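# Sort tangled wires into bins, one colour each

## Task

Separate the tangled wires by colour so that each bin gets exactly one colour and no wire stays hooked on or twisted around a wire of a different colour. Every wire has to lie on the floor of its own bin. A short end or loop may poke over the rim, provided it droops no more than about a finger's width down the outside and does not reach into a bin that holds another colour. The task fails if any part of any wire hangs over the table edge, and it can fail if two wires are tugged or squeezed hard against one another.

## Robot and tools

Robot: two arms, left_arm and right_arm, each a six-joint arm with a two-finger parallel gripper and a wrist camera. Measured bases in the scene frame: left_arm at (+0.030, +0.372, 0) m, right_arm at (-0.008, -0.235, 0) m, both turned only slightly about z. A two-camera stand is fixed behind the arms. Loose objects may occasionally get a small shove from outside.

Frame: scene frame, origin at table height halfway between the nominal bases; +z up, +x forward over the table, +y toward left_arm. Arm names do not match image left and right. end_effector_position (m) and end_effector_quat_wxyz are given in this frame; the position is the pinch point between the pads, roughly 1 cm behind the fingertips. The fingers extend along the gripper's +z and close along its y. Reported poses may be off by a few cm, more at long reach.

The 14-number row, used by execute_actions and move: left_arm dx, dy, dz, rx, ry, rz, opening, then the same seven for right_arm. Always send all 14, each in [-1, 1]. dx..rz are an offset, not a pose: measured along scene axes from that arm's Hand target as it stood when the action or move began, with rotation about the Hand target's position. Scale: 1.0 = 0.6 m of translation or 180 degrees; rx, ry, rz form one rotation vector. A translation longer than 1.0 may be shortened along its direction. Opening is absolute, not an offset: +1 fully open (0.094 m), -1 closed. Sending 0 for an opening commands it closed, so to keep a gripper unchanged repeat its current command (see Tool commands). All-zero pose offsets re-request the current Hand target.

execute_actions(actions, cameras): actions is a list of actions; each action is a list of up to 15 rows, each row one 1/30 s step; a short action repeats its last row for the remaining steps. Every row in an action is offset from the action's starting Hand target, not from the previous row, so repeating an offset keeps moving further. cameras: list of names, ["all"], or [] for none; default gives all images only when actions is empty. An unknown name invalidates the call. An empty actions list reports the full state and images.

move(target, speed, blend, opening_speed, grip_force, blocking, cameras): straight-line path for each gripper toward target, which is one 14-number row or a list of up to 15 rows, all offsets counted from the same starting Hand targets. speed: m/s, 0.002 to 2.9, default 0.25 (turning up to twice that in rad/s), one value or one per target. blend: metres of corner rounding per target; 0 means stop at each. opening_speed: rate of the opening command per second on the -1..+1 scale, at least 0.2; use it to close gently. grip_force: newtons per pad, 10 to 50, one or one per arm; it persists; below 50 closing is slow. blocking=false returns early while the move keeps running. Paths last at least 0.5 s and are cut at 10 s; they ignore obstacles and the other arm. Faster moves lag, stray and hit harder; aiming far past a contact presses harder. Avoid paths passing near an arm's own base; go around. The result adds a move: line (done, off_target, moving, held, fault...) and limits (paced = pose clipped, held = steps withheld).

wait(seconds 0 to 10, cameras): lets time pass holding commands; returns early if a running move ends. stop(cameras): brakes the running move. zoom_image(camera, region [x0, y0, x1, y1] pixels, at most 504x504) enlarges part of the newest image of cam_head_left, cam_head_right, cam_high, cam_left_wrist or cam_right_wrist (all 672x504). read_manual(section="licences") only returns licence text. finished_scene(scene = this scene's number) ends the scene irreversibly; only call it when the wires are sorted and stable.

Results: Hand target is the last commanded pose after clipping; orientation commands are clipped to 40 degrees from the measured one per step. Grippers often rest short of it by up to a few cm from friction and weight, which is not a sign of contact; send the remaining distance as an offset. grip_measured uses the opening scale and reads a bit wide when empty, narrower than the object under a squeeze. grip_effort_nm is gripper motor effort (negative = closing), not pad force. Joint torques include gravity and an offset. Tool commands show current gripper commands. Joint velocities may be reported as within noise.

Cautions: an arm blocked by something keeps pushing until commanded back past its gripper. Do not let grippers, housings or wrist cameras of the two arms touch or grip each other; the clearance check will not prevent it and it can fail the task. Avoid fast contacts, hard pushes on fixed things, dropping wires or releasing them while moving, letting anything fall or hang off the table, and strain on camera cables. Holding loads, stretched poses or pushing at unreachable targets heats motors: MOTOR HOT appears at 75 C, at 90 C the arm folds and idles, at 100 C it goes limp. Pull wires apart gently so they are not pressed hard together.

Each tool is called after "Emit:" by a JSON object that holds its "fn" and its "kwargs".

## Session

Emit:
{"fn": "execute_actions", "kwargs": {"actions": []}}

Scene clock: 0.00 s.
left_arm: end_effector_position=(+0.4364, +0.3900, +0.1299) grip_measured=+1.000 grip_effort_nm=n/a end_effector_quat_wxyz=(+0.623, -0.078, +0.773, +0.092) | right_arm: end_effector_position=(+0.3976, -0.2268, +0.1250) grip_measured=+1.000 grip_effort_nm=n/a end_effector_quat_wxyz=(+0.628, +0.015, +0.777, -0.037)
Joint positions: left_arm=[-0.143 1.55 0.396 0.932 -0.349 -0.031 0.094] | right_arm=[0.046 1.555 0.363 0.98 0.163 -0.004 0.094]
Joint velocities: within noise
Joint torques (N m): no reading
Motor temperatures (°C): left_arm=[25 31 35 31 25 22 25] | right_arm=[27 30 31 29 26 25 23]
Heat: left arm: 35 °C; right arm: 31 °C.
Hand target: left_arm +0.4370, +0.3902, +0.1319; +0.624, -0.079, +0.772, +0.092 | right_arm +0.3990, -0.2268, +0.1293; +0.633, +0.016, +0.773, -0.037
Tool commands: left_gripper/opening=+1.0 right_gripper/opening=+1.0

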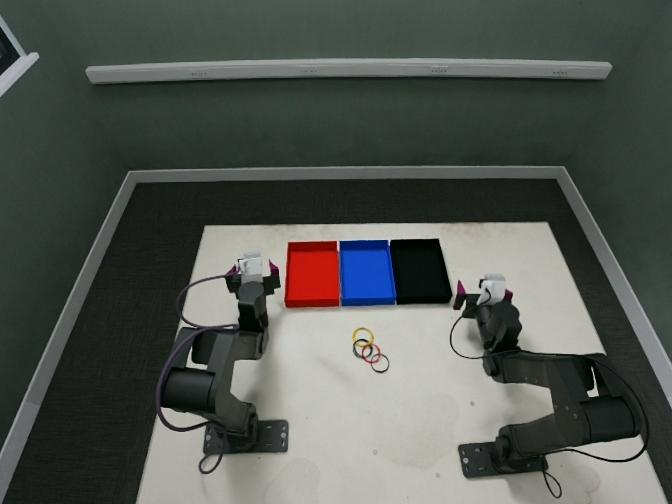

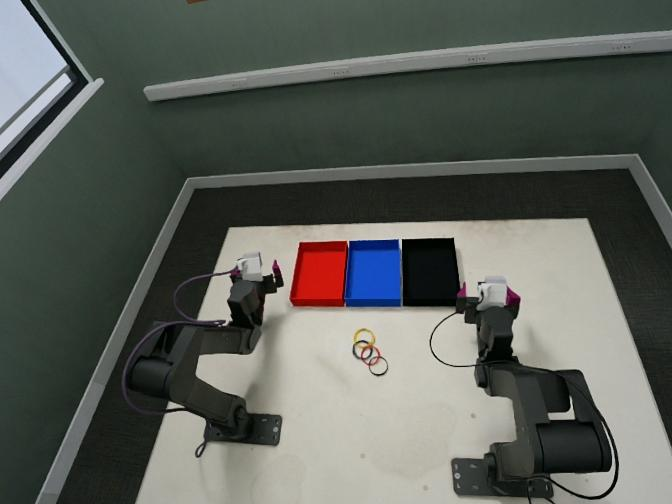

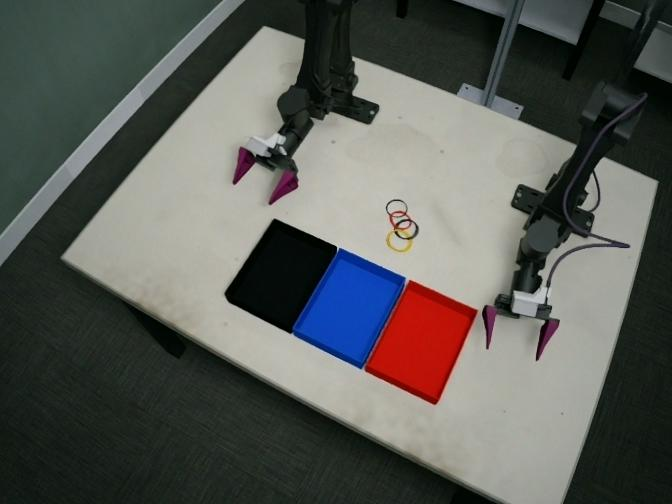

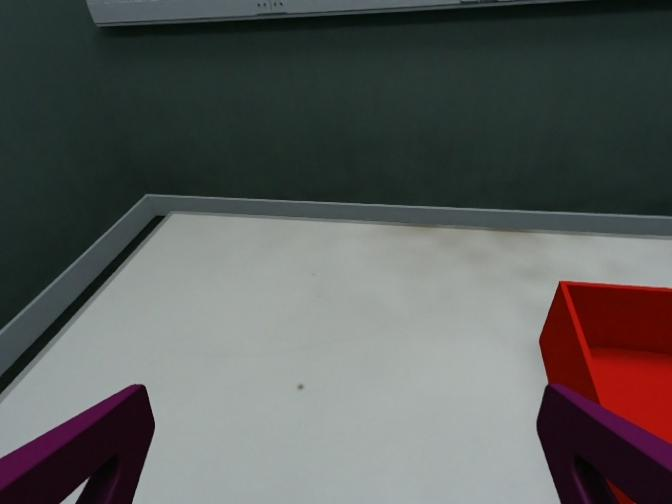

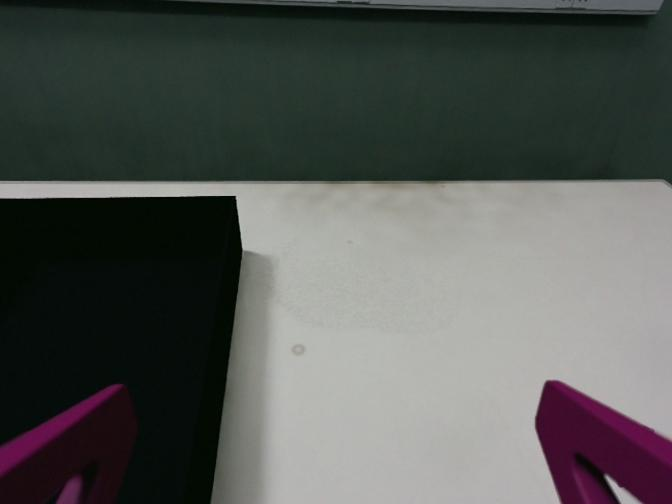

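Emit:
{"fn": "move", "kwargs": {"target": [-0.312,-0.55,0.063,-0.063,0.430,-0.054,1,0,0,0,0,0,0,1], "cameras": ["cam_left_wrist"]}}

Emit:
{"fn": "zoom_image", "kwargs": {"camera": "cam_left_wrist", "region": [220, 0, 520, 250]}}

Scene clock: 3.83 s.
left_arm: end_effector_position=(+0.2499, +0.0628, +0.1705) grip_measured=+1.000 grip_effort_nm=0.01 end_effector_quat_wxyz=(+0.011, +0.004, +1.000, -0.008) | right_arm: end_effector_position=(+0.3976, -0.2268, +0.1250) grip_measured=+1.000 grip_effort_nm=-0.01 end_effector_quat_wxyz=(+0.628, +0.015, +0.777, -0.037)
Joint positions: left_arm=[-0.991 1.994 2.001 -1.551 -0.008 -0.949 0.094] | right_arm=[0.046 1.555 0.363 0.98 0.163 -0.004 0.094]
Joint torques (N m): left_arm=[-0.13 -10.41 8.38 0.06 0.11 -0.13] | right_arm=[-0.05 -5.03 5.57 1.82 0.04 0]
Heat: left arm: 37 °C; right arm: 31 °C.
Hand target: left_arm +0.2498, +0.0602, +0.1695; +0.000, +0.000, +1.000, +0.001 | right_arm +0.3990, -0.2268, +0.1293; +0.633, +0.016, +0.773, -0.037
Off the commanded pose: left_arm 0.003 m, 2 deg | right_arm 0.004 m, 1 deg.
joint sent to its limit (left arm) — joint 4 (wrist pitch), lower limit. The joint targets still meet the commanded pose.
move: done
Images, in order (width x height): cam_left_wrist 672x504.

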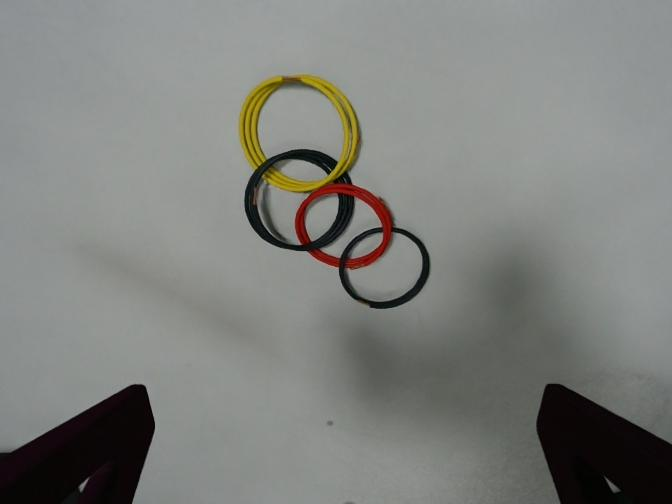

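Scaled by 1.680.

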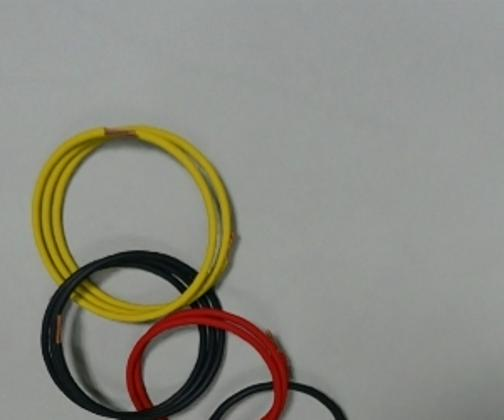

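Emit:
{"fn": "zoom_image", "kwargs": {"camera": "cam_left_wrist", "region": [230, 130, 370, 260]}}

Emit:
{"fn": "zoom_image", "kwargs": {"camera": "cam_left_wrist", "region": [285, 170, 440, 315]}}

Emit:
{"fn": "zoom_image", "kwargs": {"camera": "cam_left_wrist", "region": [230, 65, 370, 200]}}

Scaled by 3.600.

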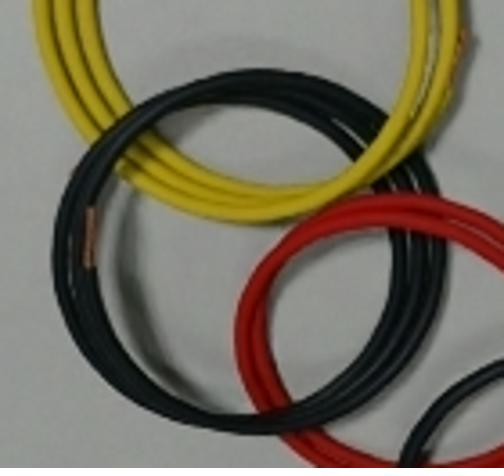

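Scaled by 3.252.

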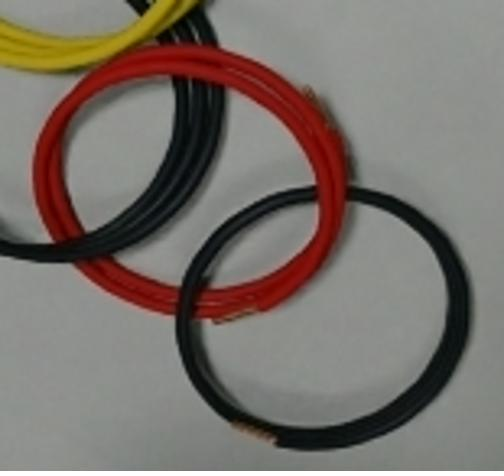

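Scaled by 3.600.

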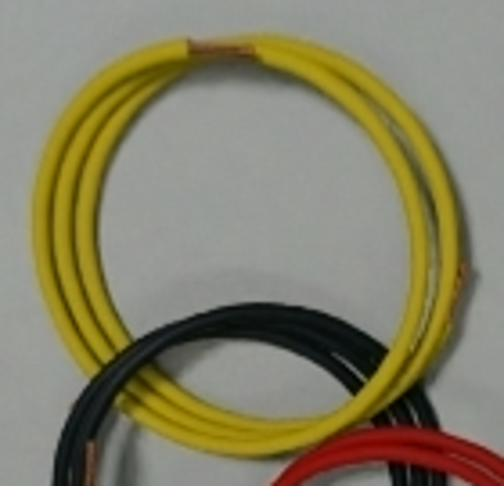

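Emit:
{"fn": "move", "kwargs": {"target": [0.0,0.04,-0.13,0,0,0,1,0,0,0,0,0,0,1], "cameras": ["cam_left_wrist"]}}

Emit:
{"fn": "zoom_image", "kwargs": {"camera": "cam_left_wrist", "region": [220, 0, 520, 225]}}

Scene clock: 7.63 s.
left_arm: end_effector_position=(+0.2491, +0.0850, +0.0847) grip_measured=+1.000 grip_effort_nm=0.01 end_effector_quat_wxyz=(-0.006, -0.003, +1.000, +0.014) | right_arm: end_effector_position=(+0.3976, -0.2268, +0.1250) grip_measured=+1.000 grip_effort_nm=-0.01 end_effector_quat_wxyz=(+0.628, +0.015, +0.777, -0.037)
Joint positions: left_arm=[-0.957 1.952 1.599 -1.248 -0.007 -0.93 0.094] | right_arm=[0.046 1.555 0.363 0.98 0.163 -0.004 0.094]
Joint torques (N m): left_arm=[0.2 -14.45 5.71 0.19 0.09 0.07] | right_arm=[-0.06 -5.03 5.59 1.81 0.03 -0.02]
Heat: left arm: 37 °C; right arm: 31 °C.
Hand target: left_arm +0.2498, +0.0842, +0.0916; +0.000, +0.000, +1.000, +0.001 | right_arm +0.3990, -0.2268, +0.1293; +0.633, +0.016, +0.773, -0.037
Off the commanded pose: left_arm 0.007 m, 2 deg | right_arm 0.004 m, 1 deg.
move: done
Images, in order (width x height): cam_left_wrist 672x504.

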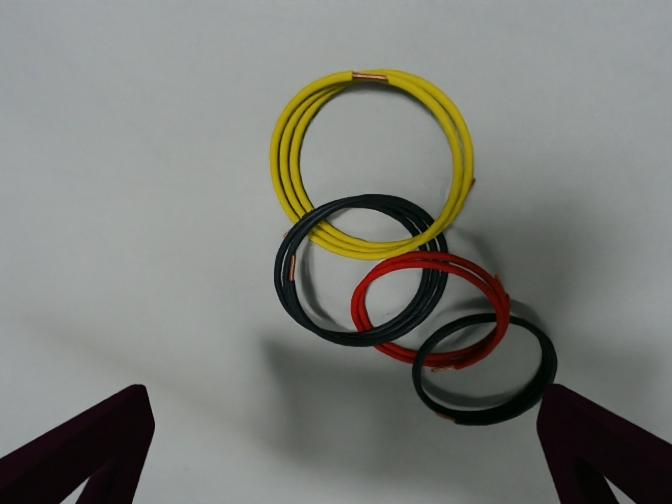

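Scaled by 1.680.

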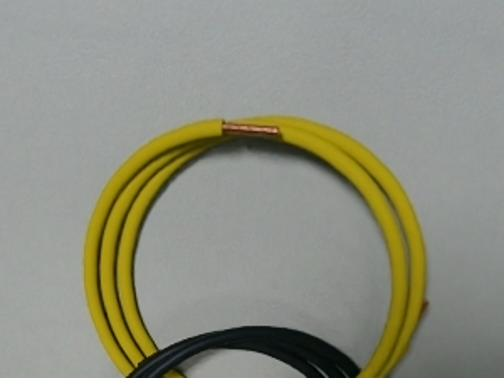

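Emit:
{"fn": "move", "kwargs": {"target": [[0,0.45,0.17,0,0,0,1,0,0,0.0,0,0,0,-0.2],[0,0.45,0.17,0,0,0,1,-0.148,0.52,0.0,0.296,0.355,-0.326,-0.2]], "cameras": ["cam_right_wrist","cam_high"]}}

Scene clock: 16.10 s.
left_arm: end_effector_position=(+0.2497, +0.3538, +0.1850) grip_measured=+1.000 grip_effort_nm=0.01 end_effector_quat_wxyz=(+0.002, -0.003, +1.000, +0.003) | right_arm: end_effector_position=(+0.3122, +0.0831, +0.1305) grip_measured=-0.199 grip_effort_nm=-0.08 end_effector_quat_wxyz=(+0.007, +0.592, +0.806, +0.025)
Joint positions: left_arm=[-0.124 1.397 1.385 -1.555 -0.006 -0.096 0.094] | right_arm=[0.738 2.294 2.311 -1.537 0.005 2.048 0.038]
Joint torques (N m): left_arm=[0.42 -6.74 8.03 0.06 0.08 0.08] | right_arm=[0.32 -9.5 8.03 0.14 -0.07 0.11]
Heat: left arm: 38 °C; right arm: 32 °C.
Hand target: left_arm +0.2498, +0.3542, +0.1936; +0.000, +0.000, +1.000, +0.001 | right_arm +0.3102, +0.0852, +0.1293; -0.001, +0.595, +0.804, +0.001
Off the commanded pose: left_arm 0.009 m, 0 deg | right_arm 0.003 m, 3 deg.
joint sent to its limit (left arm) — joint 4 (wrist pitch), lower limit. The joint targets still meet the commanded pose.
joint sent to its limit (right arm) — joint 4 (wrist pitch), lower limit. The joint targets still meet the commanded pose.
move: off_target (right_arm)
Images, in order (width x height): cam_high 672x504, cam_right_wrist 672x504.

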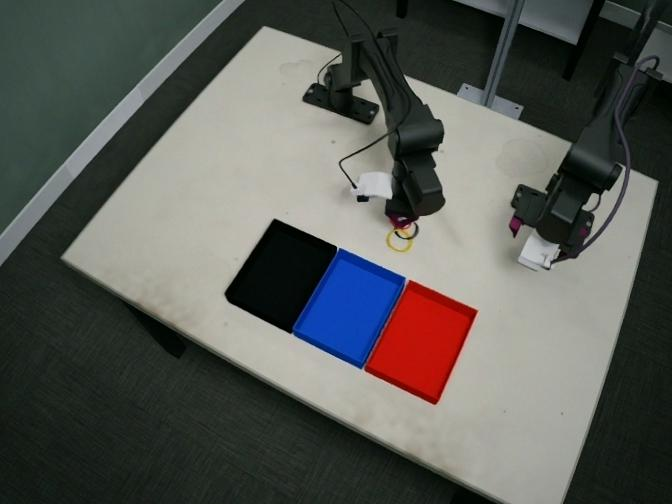

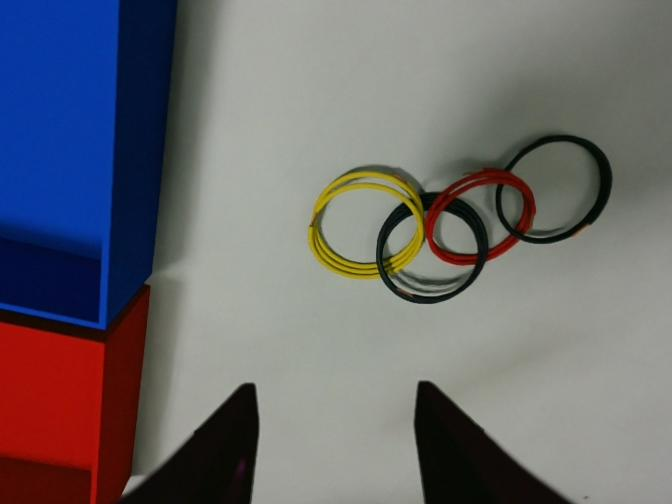

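Emit:
{"fn": "move", "kwargs": {"target": [0,0,0,0,0,0,1,0.0175,0.005,0,0,0,0,-0.3], "cameras": ["cam_right_wrist","cam_head_left"], "speed": 0.1}}

Scene clock: 18.43 s.
left_arm: end_effector_position=(+0.2497, +0.3538, +0.1850) grip_measured=+1.000 grip_effort_nm=0.01 end_effector_quat_wxyz=(+0.002, -0.003, +1.000, +0.003) | right_arm: end_effector_position=(+0.3196, +0.0885, +0.1307) grip_measured=-0.299 grip_effort_nm=-0.08 end_effector_quat_wxyz=(+0.007, +0.593, +0.804, +0.034)
Joint positions: left_arm=[-0.124 1.397 1.385 -1.555 -0.006 -0.096 0.094] | right_arm=[0.735 2.323 2.361 -1.539 0.004 2.048 0.033]
Joint torques (N m): left_arm=[0.4 -6.75 8.02 0.06 0.08 0.08] | right_arm=[-0.5 -9.65 8.01 0.18 -0.08 -0.01]
Heat: left arm: 38 °C; right arm: 32 °C.
Hand target: left_arm +0.2498, +0.3542, +0.1936; +0.000, +0.000, +1.000, +0.001 | right_arm +0.3207, +0.0882, +0.1293; -0.001, +0.595, +0.804, +0.000
Off the commanded pose: left_arm 0.009 m, 0 deg | right_arm 0.002 m, 4 deg.
joint sent to its limit (left arm) — joint 4 (wrist pitch), lower limit. The joint targets still meet the commanded pose.
joint sent to its limit (right arm) — joint 4 (wrist pitch), lower limit. The joint targets are off in orientation, not in position.
move: off_target (right_arm)
Images, in order (width x height): cam_head_left 672x504, cam_right_wrist 672x504.

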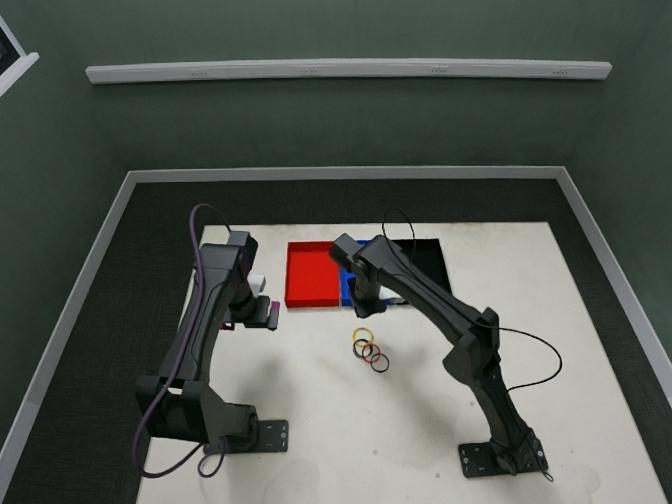

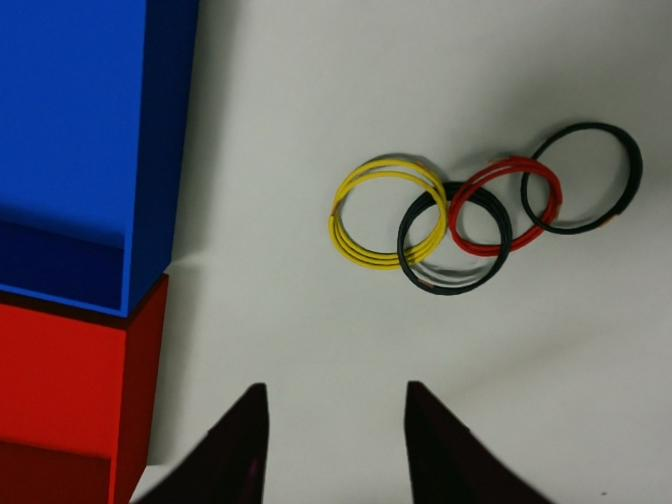

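Emit:
{"fn": "zoom_image", "kwargs": {"camera": "cam_right_wrist", "region": [310, 110, 660, 310]}}

Scaled by 1.440.

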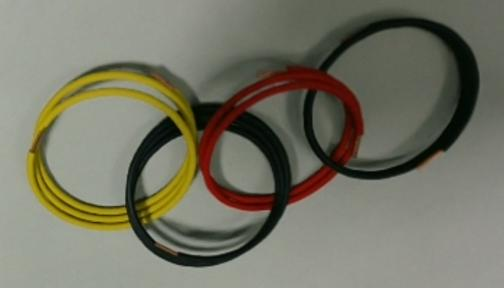

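Emit:
{"fn": "move", "kwargs": {"target": [0,0,0,0,0,0,1,0.002,-0.001,-0.143,0,0,0,-0.5], "cameras": ["cam_right_wrist"], "speed": 0.1}}

Emit:
{"fn": "zoom_image", "kwargs": {"camera": "cam_right_wrist", "region": [200, 200, 504, 428]}}

Scene clock: 20.57 s.
left_arm: end_effector_position=(+0.2497, +0.3538, +0.1850) grip_measured=+1.000 grip_effort_nm=0.01 end_effector_quat_wxyz=(+0.002, -0.003, +1.000, +0.003) | right_arm: end_effector_position=(+0.3223, +0.0895, +0.0507) grip_measured=-0.499 grip_effort_nm=-0.08 end_effector_quat_wxyz=(+0.003, +0.595, +0.804, +0.008)
Joint positions: left_arm=[-0.124 1.397 1.385 -1.555 -0.006 -0.096 0.094] | right_arm=[0.732 2.358 2.103 -1.3 0.004 2.048 0.024]
Joint torques (N m): left_arm=[0.42 -6.75 8.02 0.06 0.08 0.08] | right_arm=[-0.49 -10.5 5.12 0.28 -0.06 -0.04]
Heat: left arm: 38 °C; right arm: 32 °C.
Hand target: left_arm +0.2498, +0.3542, +0.1936; +0.000, +0.000, +1.000, +0.001 | right_arm +0.3219, +0.0876, +0.0434; -0.001, +0.595, +0.804, +0.000
Off the commanded pose: left_arm 0.009 m, 0 deg | right_arm 0.008 m, 1 deg.
joint sent to its limit (left arm) — joint 4 (wrist pitch), lower limit. The joint targets still meet the commanded pose.
move: done
Images, in order (width x height): cam_right_wrist 672x504.

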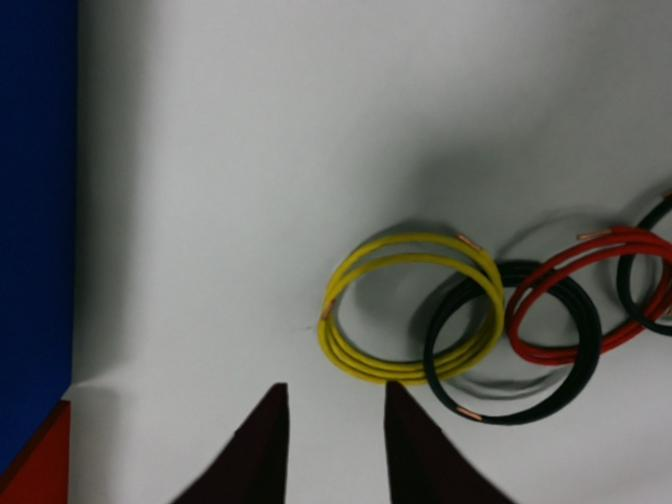

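Scaled by 1.658.

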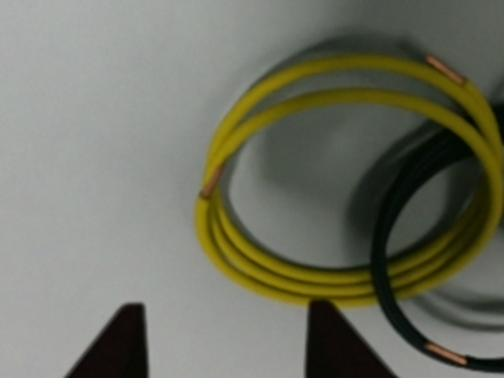

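Emit:
{"fn": "zoom_image", "kwargs": {"camera": "cam_right_wrist", "region": [300, 250, 400, 350]}}

Emit:
{"fn": "zoom_image", "kwargs": {"camera": "cam_right_wrist", "region": [400, 210, 550, 430]}}

Scaled by 5.040.

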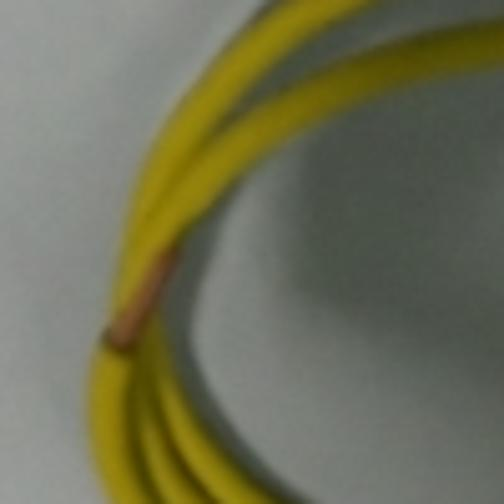

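Scaled by 2.291.

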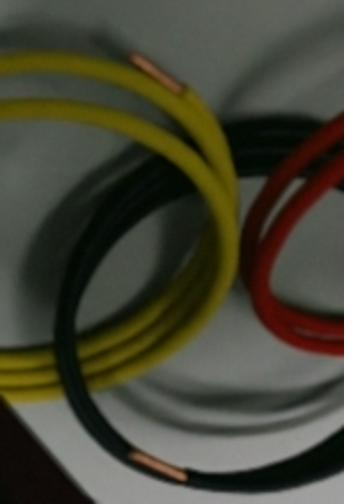

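Emit:
{"fn": "move", "kwargs": {"target": [[0,0,0,0,0,0,1,0.010,-0.0065,-0.015,0,0,0,-0.6],[0,0,0,0,0,0,1,0.010,-0.0065,-0.038,0,0,0,-0.6]], "cameras": ["cam_right_wrist"], "speed": 0.05, "grip_force": 15}}

Emit:
{"fn": "zoom_image", "kwargs": {"camera": "cam_right_wrist", "region": [240, 290, 480, 450]}}

Scene clock: 23.10 s.
left_arm: end_effector_position=(+0.2497, +0.3538, +0.1850) grip_measured=+1.000 grip_effort_nm=0.01 end_effector_quat_wxyz=(+0.002, -0.003, +1.000, +0.003) | right_arm: end_effector_position=(+0.3293, +0.0866, +0.0303) grip_measured=-0.599 grip_effort_nm=-0.08 end_effector_quat_wxyz=(+0.003, +0.596, +0.803, +0.011)
Joint positions: left_arm=[-0.124 1.397 1.385 -1.555 -0.006 -0.096 0.094] | right_arm=[0.717 2.371 2.044 -1.222 0.003 2.036 0.019]
Joint torques (N m): left_arm=[0.42 -6.75 8.03 0.06 0.08 0.08] | right_arm=[-0.5 -10.25 4.92 0.3 -0.06 -0.08]
Heat: left arm: 38 °C; right arm: 32 °C.
Hand target: left_arm +0.2498, +0.3542, +0.1936; +0.000, +0.000, +1.000, +0.001 | right_arm +0.3279, +0.0836, +0.0206; -0.001, +0.595, +0.804, +0.000
Off the commanded pose: left_arm 0.009 m, 0 deg | right_arm 0.010 m, 1 deg.
joint sent to its limit (left arm) — joint 4 (wrist pitch), lower limit. The joint targets still meet the commanded pose.
grip_force (N): 15, 15
move: done
Images, in order (width x height): cam_right_wrist 672x504.

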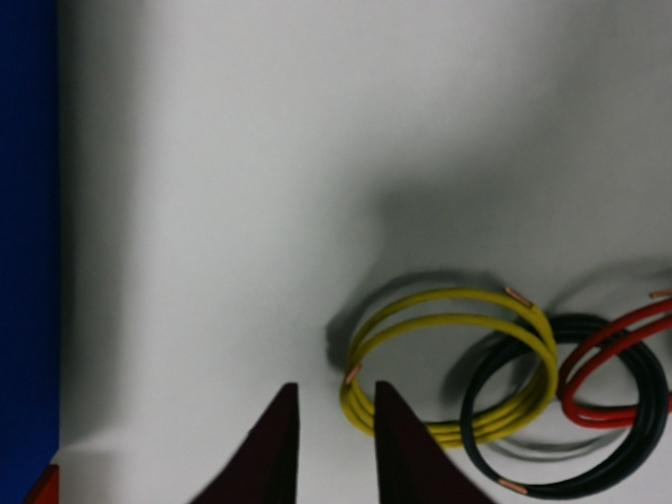

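Scaled by 2.100.

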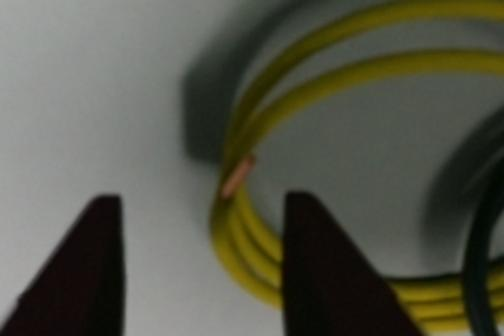

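Emit:
{"fn": "move", "kwargs": {"target": [[0,0,0,0,0,0,1,-0.004,-0.012,0.004,0,0,0,-0.6],[0,0,0,0,0,0,1,-0.003,-0.010,-0.0155,0,0,0,-0.6]], "cameras": ["cam_right_wrist"], "speed": 0.05}}

Emit:
{"fn": "zoom_image", "kwargs": {"camera": "cam_right_wrist", "region": [240, 290, 480, 450]}}

Scene clock: 25.20 s.
left_arm: end_effector_position=(+0.2497, +0.3538, +0.1850) grip_measured=+1.000 grip_effort_nm=0.01 end_effector_quat_wxyz=(+0.002, -0.003, +1.000, +0.003) | right_arm: end_effector_position=(+0.3266, +0.0796, +0.0135) grip_measured=-0.599 grip_effort_nm=-0.08 end_effector_quat_wxyz=(+0.001, +0.596, +0.803, +0.001)
Joint positions: left_arm=[-0.124 1.397 1.385 -1.555 -0.006 -0.096 0.094] | right_arm=[0.71 2.371 1.977 -1.174 0.002 2.029 0.019]
Joint torques (N m): left_arm=[0.42 -6.75 8.03 0.06 0.08 0.08] | right_arm=[-0.44 -11.59 4.53 0.31 -0.05 -0.07]
Heat: left arm: 38 °C; right arm: 32 °C.
Hand target: left_arm +0.2498, +0.3542, +0.1936; +0.000, +0.000, +1.000, +0.001 | right_arm +0.3261, +0.0777, +0.0113; -0.001, +0.595, +0.804, +0.000
Off the commanded pose: left_arm 0.009 m, 0 deg | right_arm 0.003 m, 0 deg.
joint sent to its limit (left arm) — joint 4 (wrist pitch), lower limit. The joint targets still meet the commanded pose.
grip_force (N): 15, 15
move: done
Images, in order (width x height): cam_right_wrist 672x504.

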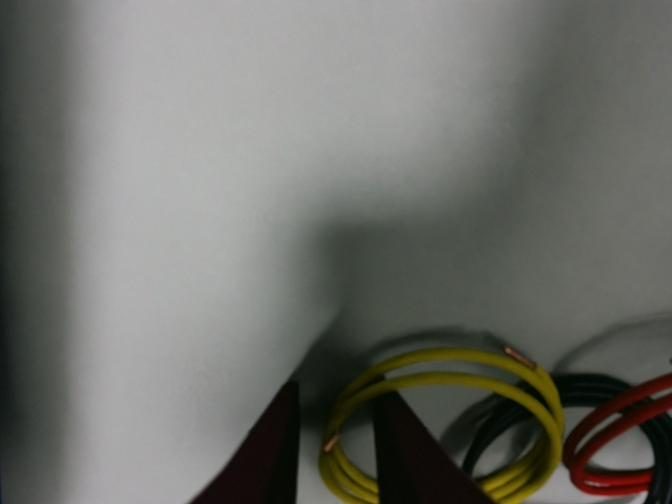

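Scaled by 2.100.

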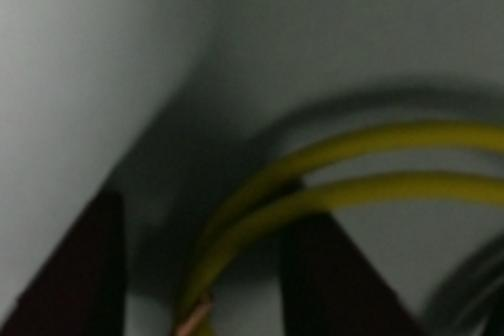

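Emit:
{"fn": "move", "kwargs": {"target": [[0,0,0,0,0,0,1,0,0,0.012,0,0,0,-0.6],[0,0,0,0,0,0,1,0,-0.002,0.008,0,0,0,-0.7],[0,0,0,0,0,0,1,0,-0.002,0.008,0,0,0,-1]], "cameras": ["cam_right_wrist"], "speed": 0.05}}

Emit:
{"fn": "zoom_image", "kwargs": {"camera": "cam_right_wrist", "region": [240, 330, 500, 504]}}

Scene clock: 28.30 s.
left_arm: end_effector_position=(+0.2497, +0.3538, +0.1850) grip_measured=+1.000 grip_effort_nm=0.01 end_effector_quat_wxyz=(+0.002, -0.003, +1.000, +0.003) | right_arm: end_effector_position=(+0.3267, +0.0797, +0.0135) grip_measured=-0.924 grip_effort_nm=-0.37 end_effector_quat_wxyz=(+0.002, +0.595, +0.803, +0.002)
Joint positions: left_arm=[-0.124 1.397 1.385 -1.555 -0.006 -0.096 0.094] | right_arm=[0.71 2.371 1.977 -1.174 0.002 2.028 0.004]
Joint torques (N m): left_arm=[0.42 -6.74 8.02 0.06 0.08 0.08] | right_arm=[-0.62 -12.15 5.08 0.17 -0.05 -0.07]
Heat: left arm: 38 °C; right arm: 33 °C.
Hand target: left_arm +0.2498, +0.3542, +0.1936; +0.000, +0.000, +1.000, +0.001 | right_arm +0.3261, +0.0765, +0.0161; -0.001, +0.595, +0.804, +0.000
Off the commanded pose: left_arm 0.009 m, 0 deg | right_arm 0.004 m, 0 deg.
joint sent to its limit (left arm) — joint 4 (wrist pitch), lower limit. The joint targets still meet the commanded pose.
grip_force (N): 15, 15
move: done
Images, in order (width x height): cam_right_wrist 672x504.

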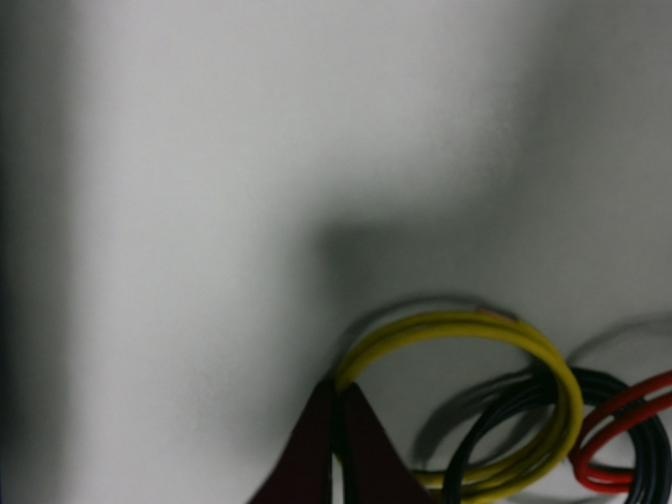

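Scaled by 1.938.

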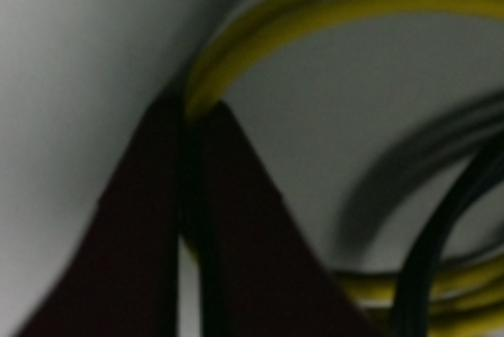

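Emit:
{"fn": "move", "kwargs": {"target": [[0,0,0,0,0,0,1,0,0,0,0,0,0,-0.75],[0,0,0,0,0,0,1,0.001,0.001,0.03,0,0,0,-0.75]], "cameras": ["cam_right_wrist"], "speed": 0.05}}

Emit:
{"fn": "zoom_image", "kwargs": {"camera": "cam_right_wrist", "region": [280, 270, 580, 470]}}

Scene clock: 30.17 s.
left_arm: end_effector_position=(+0.2497, +0.3538, +0.1850) grip_measured=+1.000 grip_effort_nm=0.01 end_effector_quat_wxyz=(+0.002, -0.003, +1.000, +0.003) | right_arm: end_effector_position=(+0.3229, +0.0761, +0.0201) grip_measured=-0.751 grip_effort_nm=0.07 end_effector_quat_wxyz=(-0.001, +0.595, +0.803, -0.010)
Joint positions: left_arm=[-0.124 1.397 1.385 -1.555 -0.006 -0.096 0.094] | right_arm=[0.71 2.371 2.003 -1.224 0.002 2.028 0.012]
Joint torques (N m): left_arm=[0.42 -6.75 8.03 0.06 0.08 0.08] | right_arm=[-0.65 -12.75 8.01 0 -0.06 -0.07]
Heat: left arm: 38 °C; right arm: 34 °C.
Hand target: left_arm +0.2498, +0.3542, +0.1936; +0.000, +0.000, +1.000, +0.001 | right_arm +0.3267, +0.0771, +0.0341; -0.001, +0.595, +0.804, +0.000
Off the commanded pose: left_arm 0.009 m, 0 deg | right_arm 0.014 m, 1 deg.
joint sent to its limit (left arm) — joint 4 (wrist pitch), lower limit. The joint targets still meet the commanded pose.
grip_force (N): 15, 15
move: off_target (right_arm)
Images, in order (width x height): cam_right_wrist 672x504.

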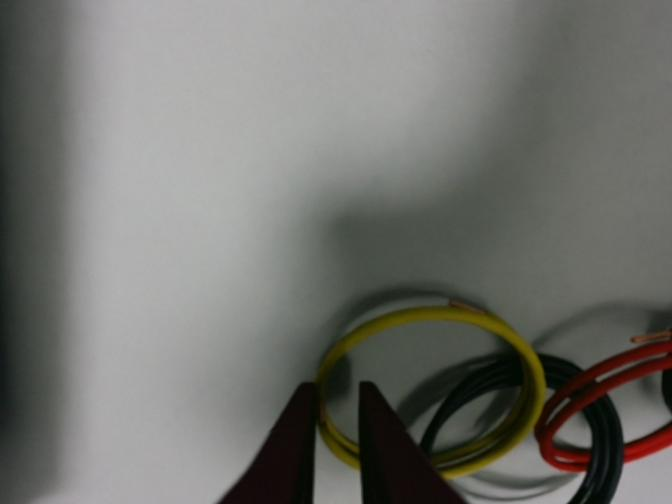

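Scaled by 1.680.

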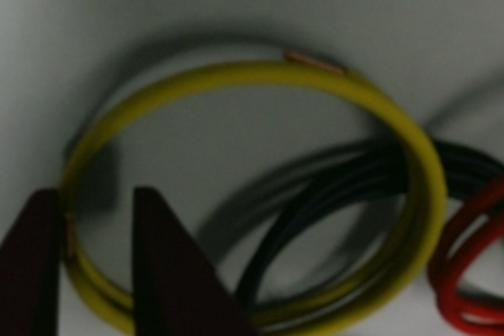

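Emit:
{"fn": "move", "kwargs": {"target": [0,0,0,0,0,0,1,0,0,-0.005,0,0,0,-1], "cameras": ["cam_right_wrist"], "speed": 0.05}}

Emit:
{"fn": "zoom_image", "kwargs": {"camera": "cam_right_wrist", "region": [280, 270, 580, 470]}}

Scene clock: 31.67 s.
left_arm: end_effector_position=(+0.2497, +0.3538, +0.1850) grip_measured=+1.000 grip_effort_nm=0.01 end_effector_quat_wxyz=(+0.002, -0.003, +1.000, +0.003) | right_arm: end_effector_position=(+0.3229, +0.0761, +0.0201) grip_measured=-0.938 grip_effort_nm=-0.36 end_effector_quat_wxyz=(-0.001, +0.595, +0.803, -0.011)
Joint positions: left_arm=[-0.124 1.397 1.385 -1.555 -0.006 -0.096 0.094] | right_arm=[0.71 2.371 2.003 -1.225 0.002 2.028 0.003]
Joint torques (N m): left_arm=[0.42 -6.75 8.03 0.06 0.08 0.08] | right_arm=[-0.65 -12.59 7.21 0.09 -0.05 -0.07]
Motor temperatures (°C): left_arm=[25 34 38 31 25 22 25] | right_arm=[27 35 32 30 26 25 23]
Heat: left arm: 38 °C; right arm: 35 °C.
Hand target: left_arm +0.2498, +0.3542, +0.1936; +0.000, +0.000, +1.000, +0.001 | right_arm +0.3266, +0.0771, +0.0311; -0.001, +0.595, +0.804, +0.000
Off the commanded pose: left_arm 0.009 m, 0 deg | right_arm 0.012 m, 1 deg.
joint sent to its limit (left arm) — joint 4 (wrist pitch), lower limit. The joint targets still meet the commanded pose.
grip_force (N): 15, 15
move: off_target (right_arm)
Images, in order (width x height): cam_right_wrist 672x504.

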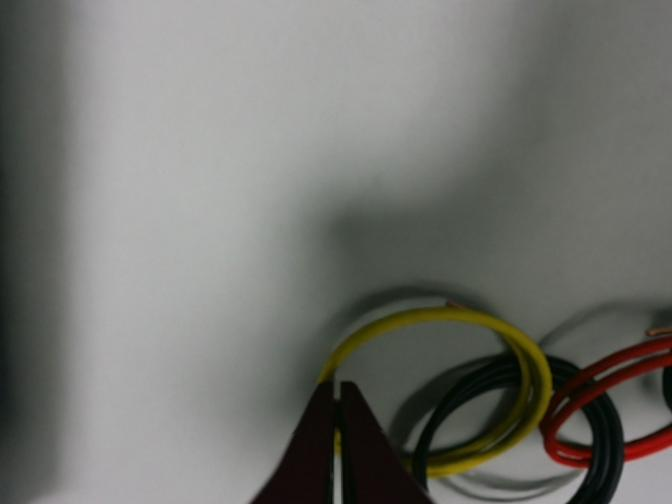

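Scaled by 1.680.

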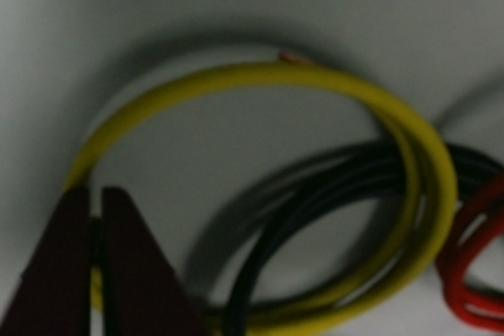

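Lift a bit to see.

Emit:
{"fn": "move", "kwargs": {"target": [0,0,0,0,0,0,1,0,-0.01,0.025,0,0,0,-1], "cameras": ["cam_right_wrist"], "speed": 0.05}}

Emit:
{"fn": "zoom_image", "kwargs": {"camera": "cam_right_wrist", "region": [240, 270, 540, 470]}}

Scene clock: 32.80 s.
left_arm: end_effector_position=(+0.2497, +0.3538, +0.1850) grip_measured=+1.000 grip_effort_nm=0.01 end_effector_quat_wxyz=(+0.002, -0.003, +1.000, +0.003) | right_arm: end_effector_position=(+0.3215, +0.0685, +0.0231) grip_measured=-0.940 grip_effort_nm=-0.39 end_effector_quat_wxyz=(-0.003, +0.596, +0.803, -0.021)
Joint positions: left_arm=[-0.124 1.397 1.385 -1.555 -0.006 -0.096 0.094] | right_arm=[0.7 2.364 2.003 -1.252 0.002 2.018 0.003]
Joint torques (N m): left_arm=[0.42 -6.75 8.03 0.06 0.08 0.08] | right_arm=[-0.57 -14.28 8.27 -0.05 -0.05 -0.06]
Heat: left arm: 38 °C; right arm: 35 °C.
Hand target: left_arm +0.2498, +0.3542, +0.1936; +0.000, +0.000, +1.000, +0.001 | right_arm +0.3267, +0.0711, +0.0462; -0.001, +0.595, +0.804, +0.000
Off the commanded pose: left_arm 0.009 m, 0 deg | right_arm 0.024 m, 2 deg.
joint sent to its limit (left arm) — joint 4 (wrist pitch), lower limit. The joint targets still meet the commanded pose.
grip_force (N): 15, 15
move: off_target (right_arm)
Images, in order (width x height): cam_right_wrist 672x504.

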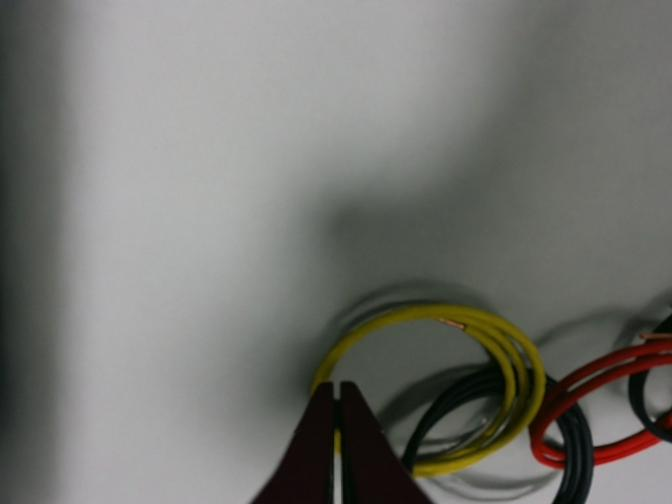

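Scaled by 1.680.

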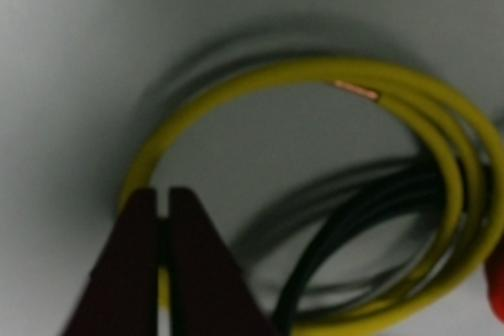

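Emit:
{"fn": "move", "kwargs": {"target": [0,0,0,0,0,0,1,0,-0.01,0.03,0,0,0,-1], "cameras": ["cam_right_wrist"], "speed": 0.05}}

Emit:
{"fn": "zoom_image", "kwargs": {"camera": "cam_right_wrist", "region": [240, 270, 540, 470]}}

Scene clock: 34.03 s.
left_arm: end_effector_position=(+0.2497, +0.3538, +0.1850) grip_measured=+1.000 grip_effort_nm=0.01 end_effector_quat_wxyz=(+0.002, -0.003, +1.000, +0.003) | right_arm: end_effector_position=(+0.3230, +0.0639, +0.0433) grip_measured=-0.940 grip_effort_nm=-0.39 end_effector_quat_wxyz=(-0.002, +0.596, +0.803, -0.018)
Joint positions: left_arm=[-0.124 1.397 1.385 -1.555 -0.006 -0.096 0.094] | right_arm=[0.69 2.339 2.04 -1.308 0.002 2.008 0.003]
Joint torques (N m): left_arm=[0.4 -6.74 8.02 0.06 0.08 0.08] | right_arm=[-0.54 -13.86 8.01 -0.03 -0.04 -0.07]
Heat: left arm: 38 °C; right arm: 36 °C.
Hand target: left_arm +0.2498, +0.3542, +0.1936; +0.000, +0.000, +1.000, +0.001 | right_arm +0.3267, +0.0651, +0.0641; -0.001, +0.595, +0.804, +0.000
Off the commanded pose: left_arm 0.009 m, 0 deg | right_arm 0.021 m, 2 deg.
joint sent to its limit (left arm) — joint 4 (wrist pitch), lower limit. The joint targets still meet the commanded pose.
grip_force (N): 15, 15
move: off_target (right_arm)
Images, in order (width x height): cam_right_wrist 672x504.

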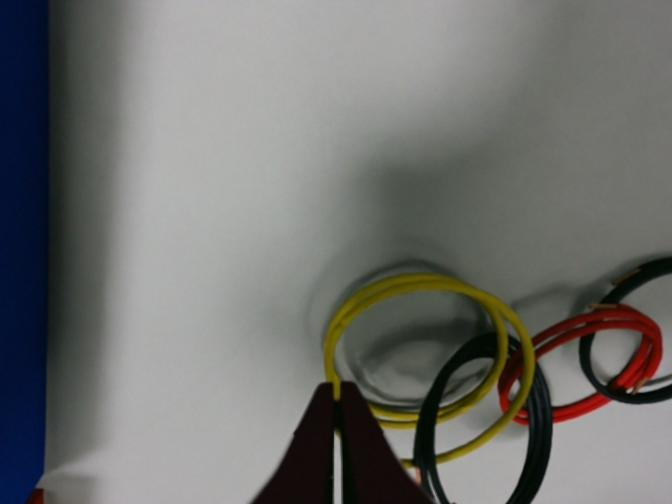

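Scaled by 1.680.

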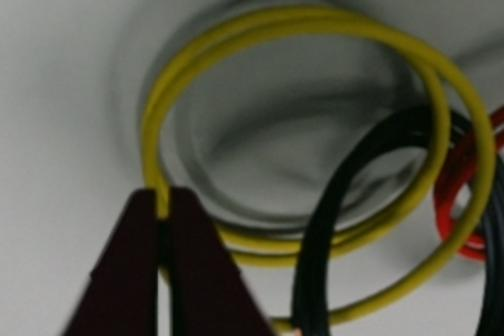

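Emit:
{"fn": "zoom_image", "kwargs": {"camera": "cam_right_wrist", "region": [310, 370, 450, 504]}}

Scaled by 3.600.

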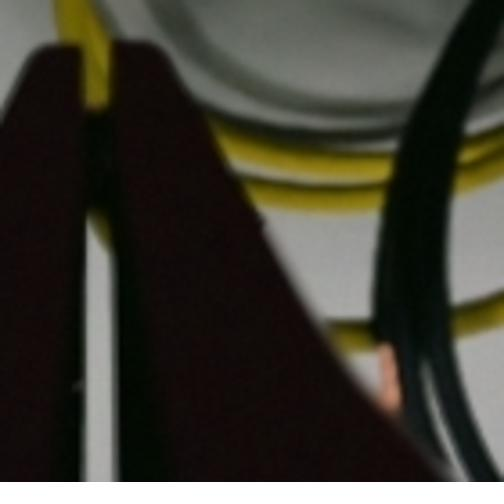

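Emit:
{"fn": "move", "kwargs": {"target": [0,0,0,0,0,0,1,0.02,-0.04,0.05,0,0,0,-1], "cameras": ["cam_right_wrist","cam_left_wrist"], "speed": 0.07}}

Emit:
{"fn": "zoom_image", "kwargs": {"camera": "cam_right_wrist", "region": [240, 270, 540, 504]}}

Emit:
{"fn": "zoom_image", "kwargs": {"camera": "cam_left_wrist", "region": [400, 50, 672, 450]}}

Scene clock: 35.83 s.
left_arm: end_effector_position=(+0.2497, +0.3538, +0.1850) grip_measured=+1.000 grip_effort_nm=0.01 end_effector_quat_wxyz=(+0.002, -0.003, +1.000, +0.003) | right_arm: end_effector_position=(+0.3366, +0.0401, +0.0737) grip_measured=-0.940 grip_effort_nm=-0.39 end_effector_quat_wxyz=(-0.004, +0.596, +0.802, -0.018)
Joint positions: left_arm=[-0.124 1.397 1.385 -1.555 -0.006 -0.096 0.094] | right_arm=[0.629 2.313 2.115 -1.41 0.002 1.95 0.003]
Joint torques (N m): left_arm=[0.42 -6.75 8.03 0.06 0.08 0.08] | right_arm=[-0.35 -13.61 8.09 -0.04 -0.05 -0.08]
Heat: left arm: 38 °C; right arm: 36 °C.
Hand target: left_arm +0.2498, +0.3542, +0.1936; +0.000, +0.000, +1.000, +0.001 | right_arm +0.3388, +0.0411, +0.0941; -0.001, +0.595, +0.804, +0.000
Off the commanded pose: left_arm 0.009 m, 0 deg | right_arm 0.020 m, 2 deg.
joint sent to its limit (left arm) — joint 4 (wrist pitch), lower limit. The joint targets still meet the commanded pose.
grip_force (N): 15, 15
move: off_target (right_arm)
Images, in order (width x height): cam_left_wrist 672x504, cam_right_wrist 672x504.

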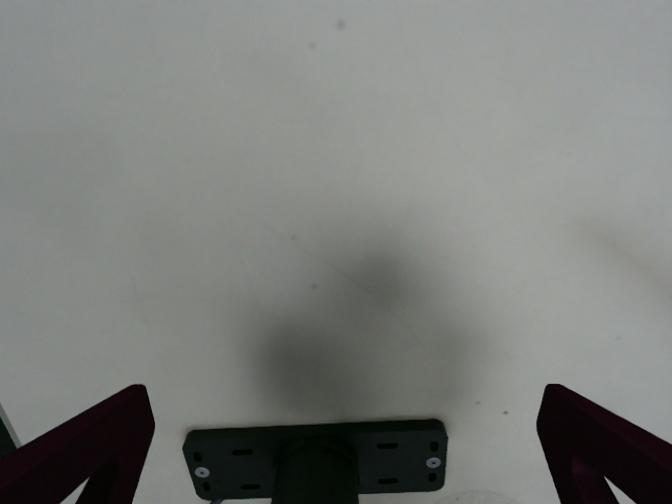

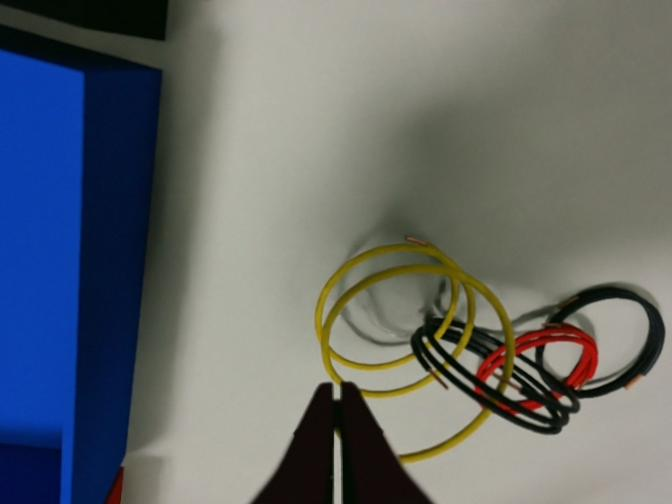

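Scaled by 1.680.

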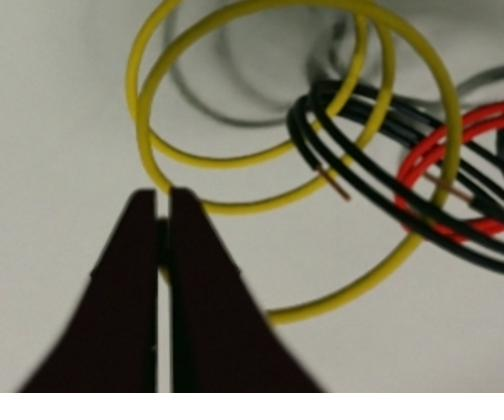

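Scaled by 1.260.

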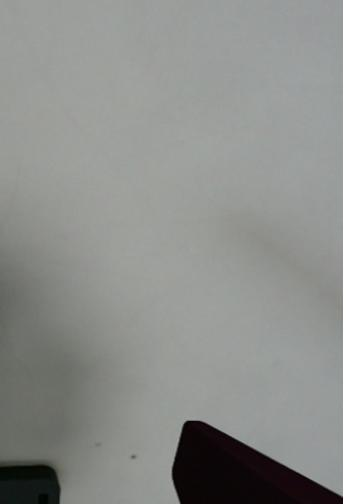

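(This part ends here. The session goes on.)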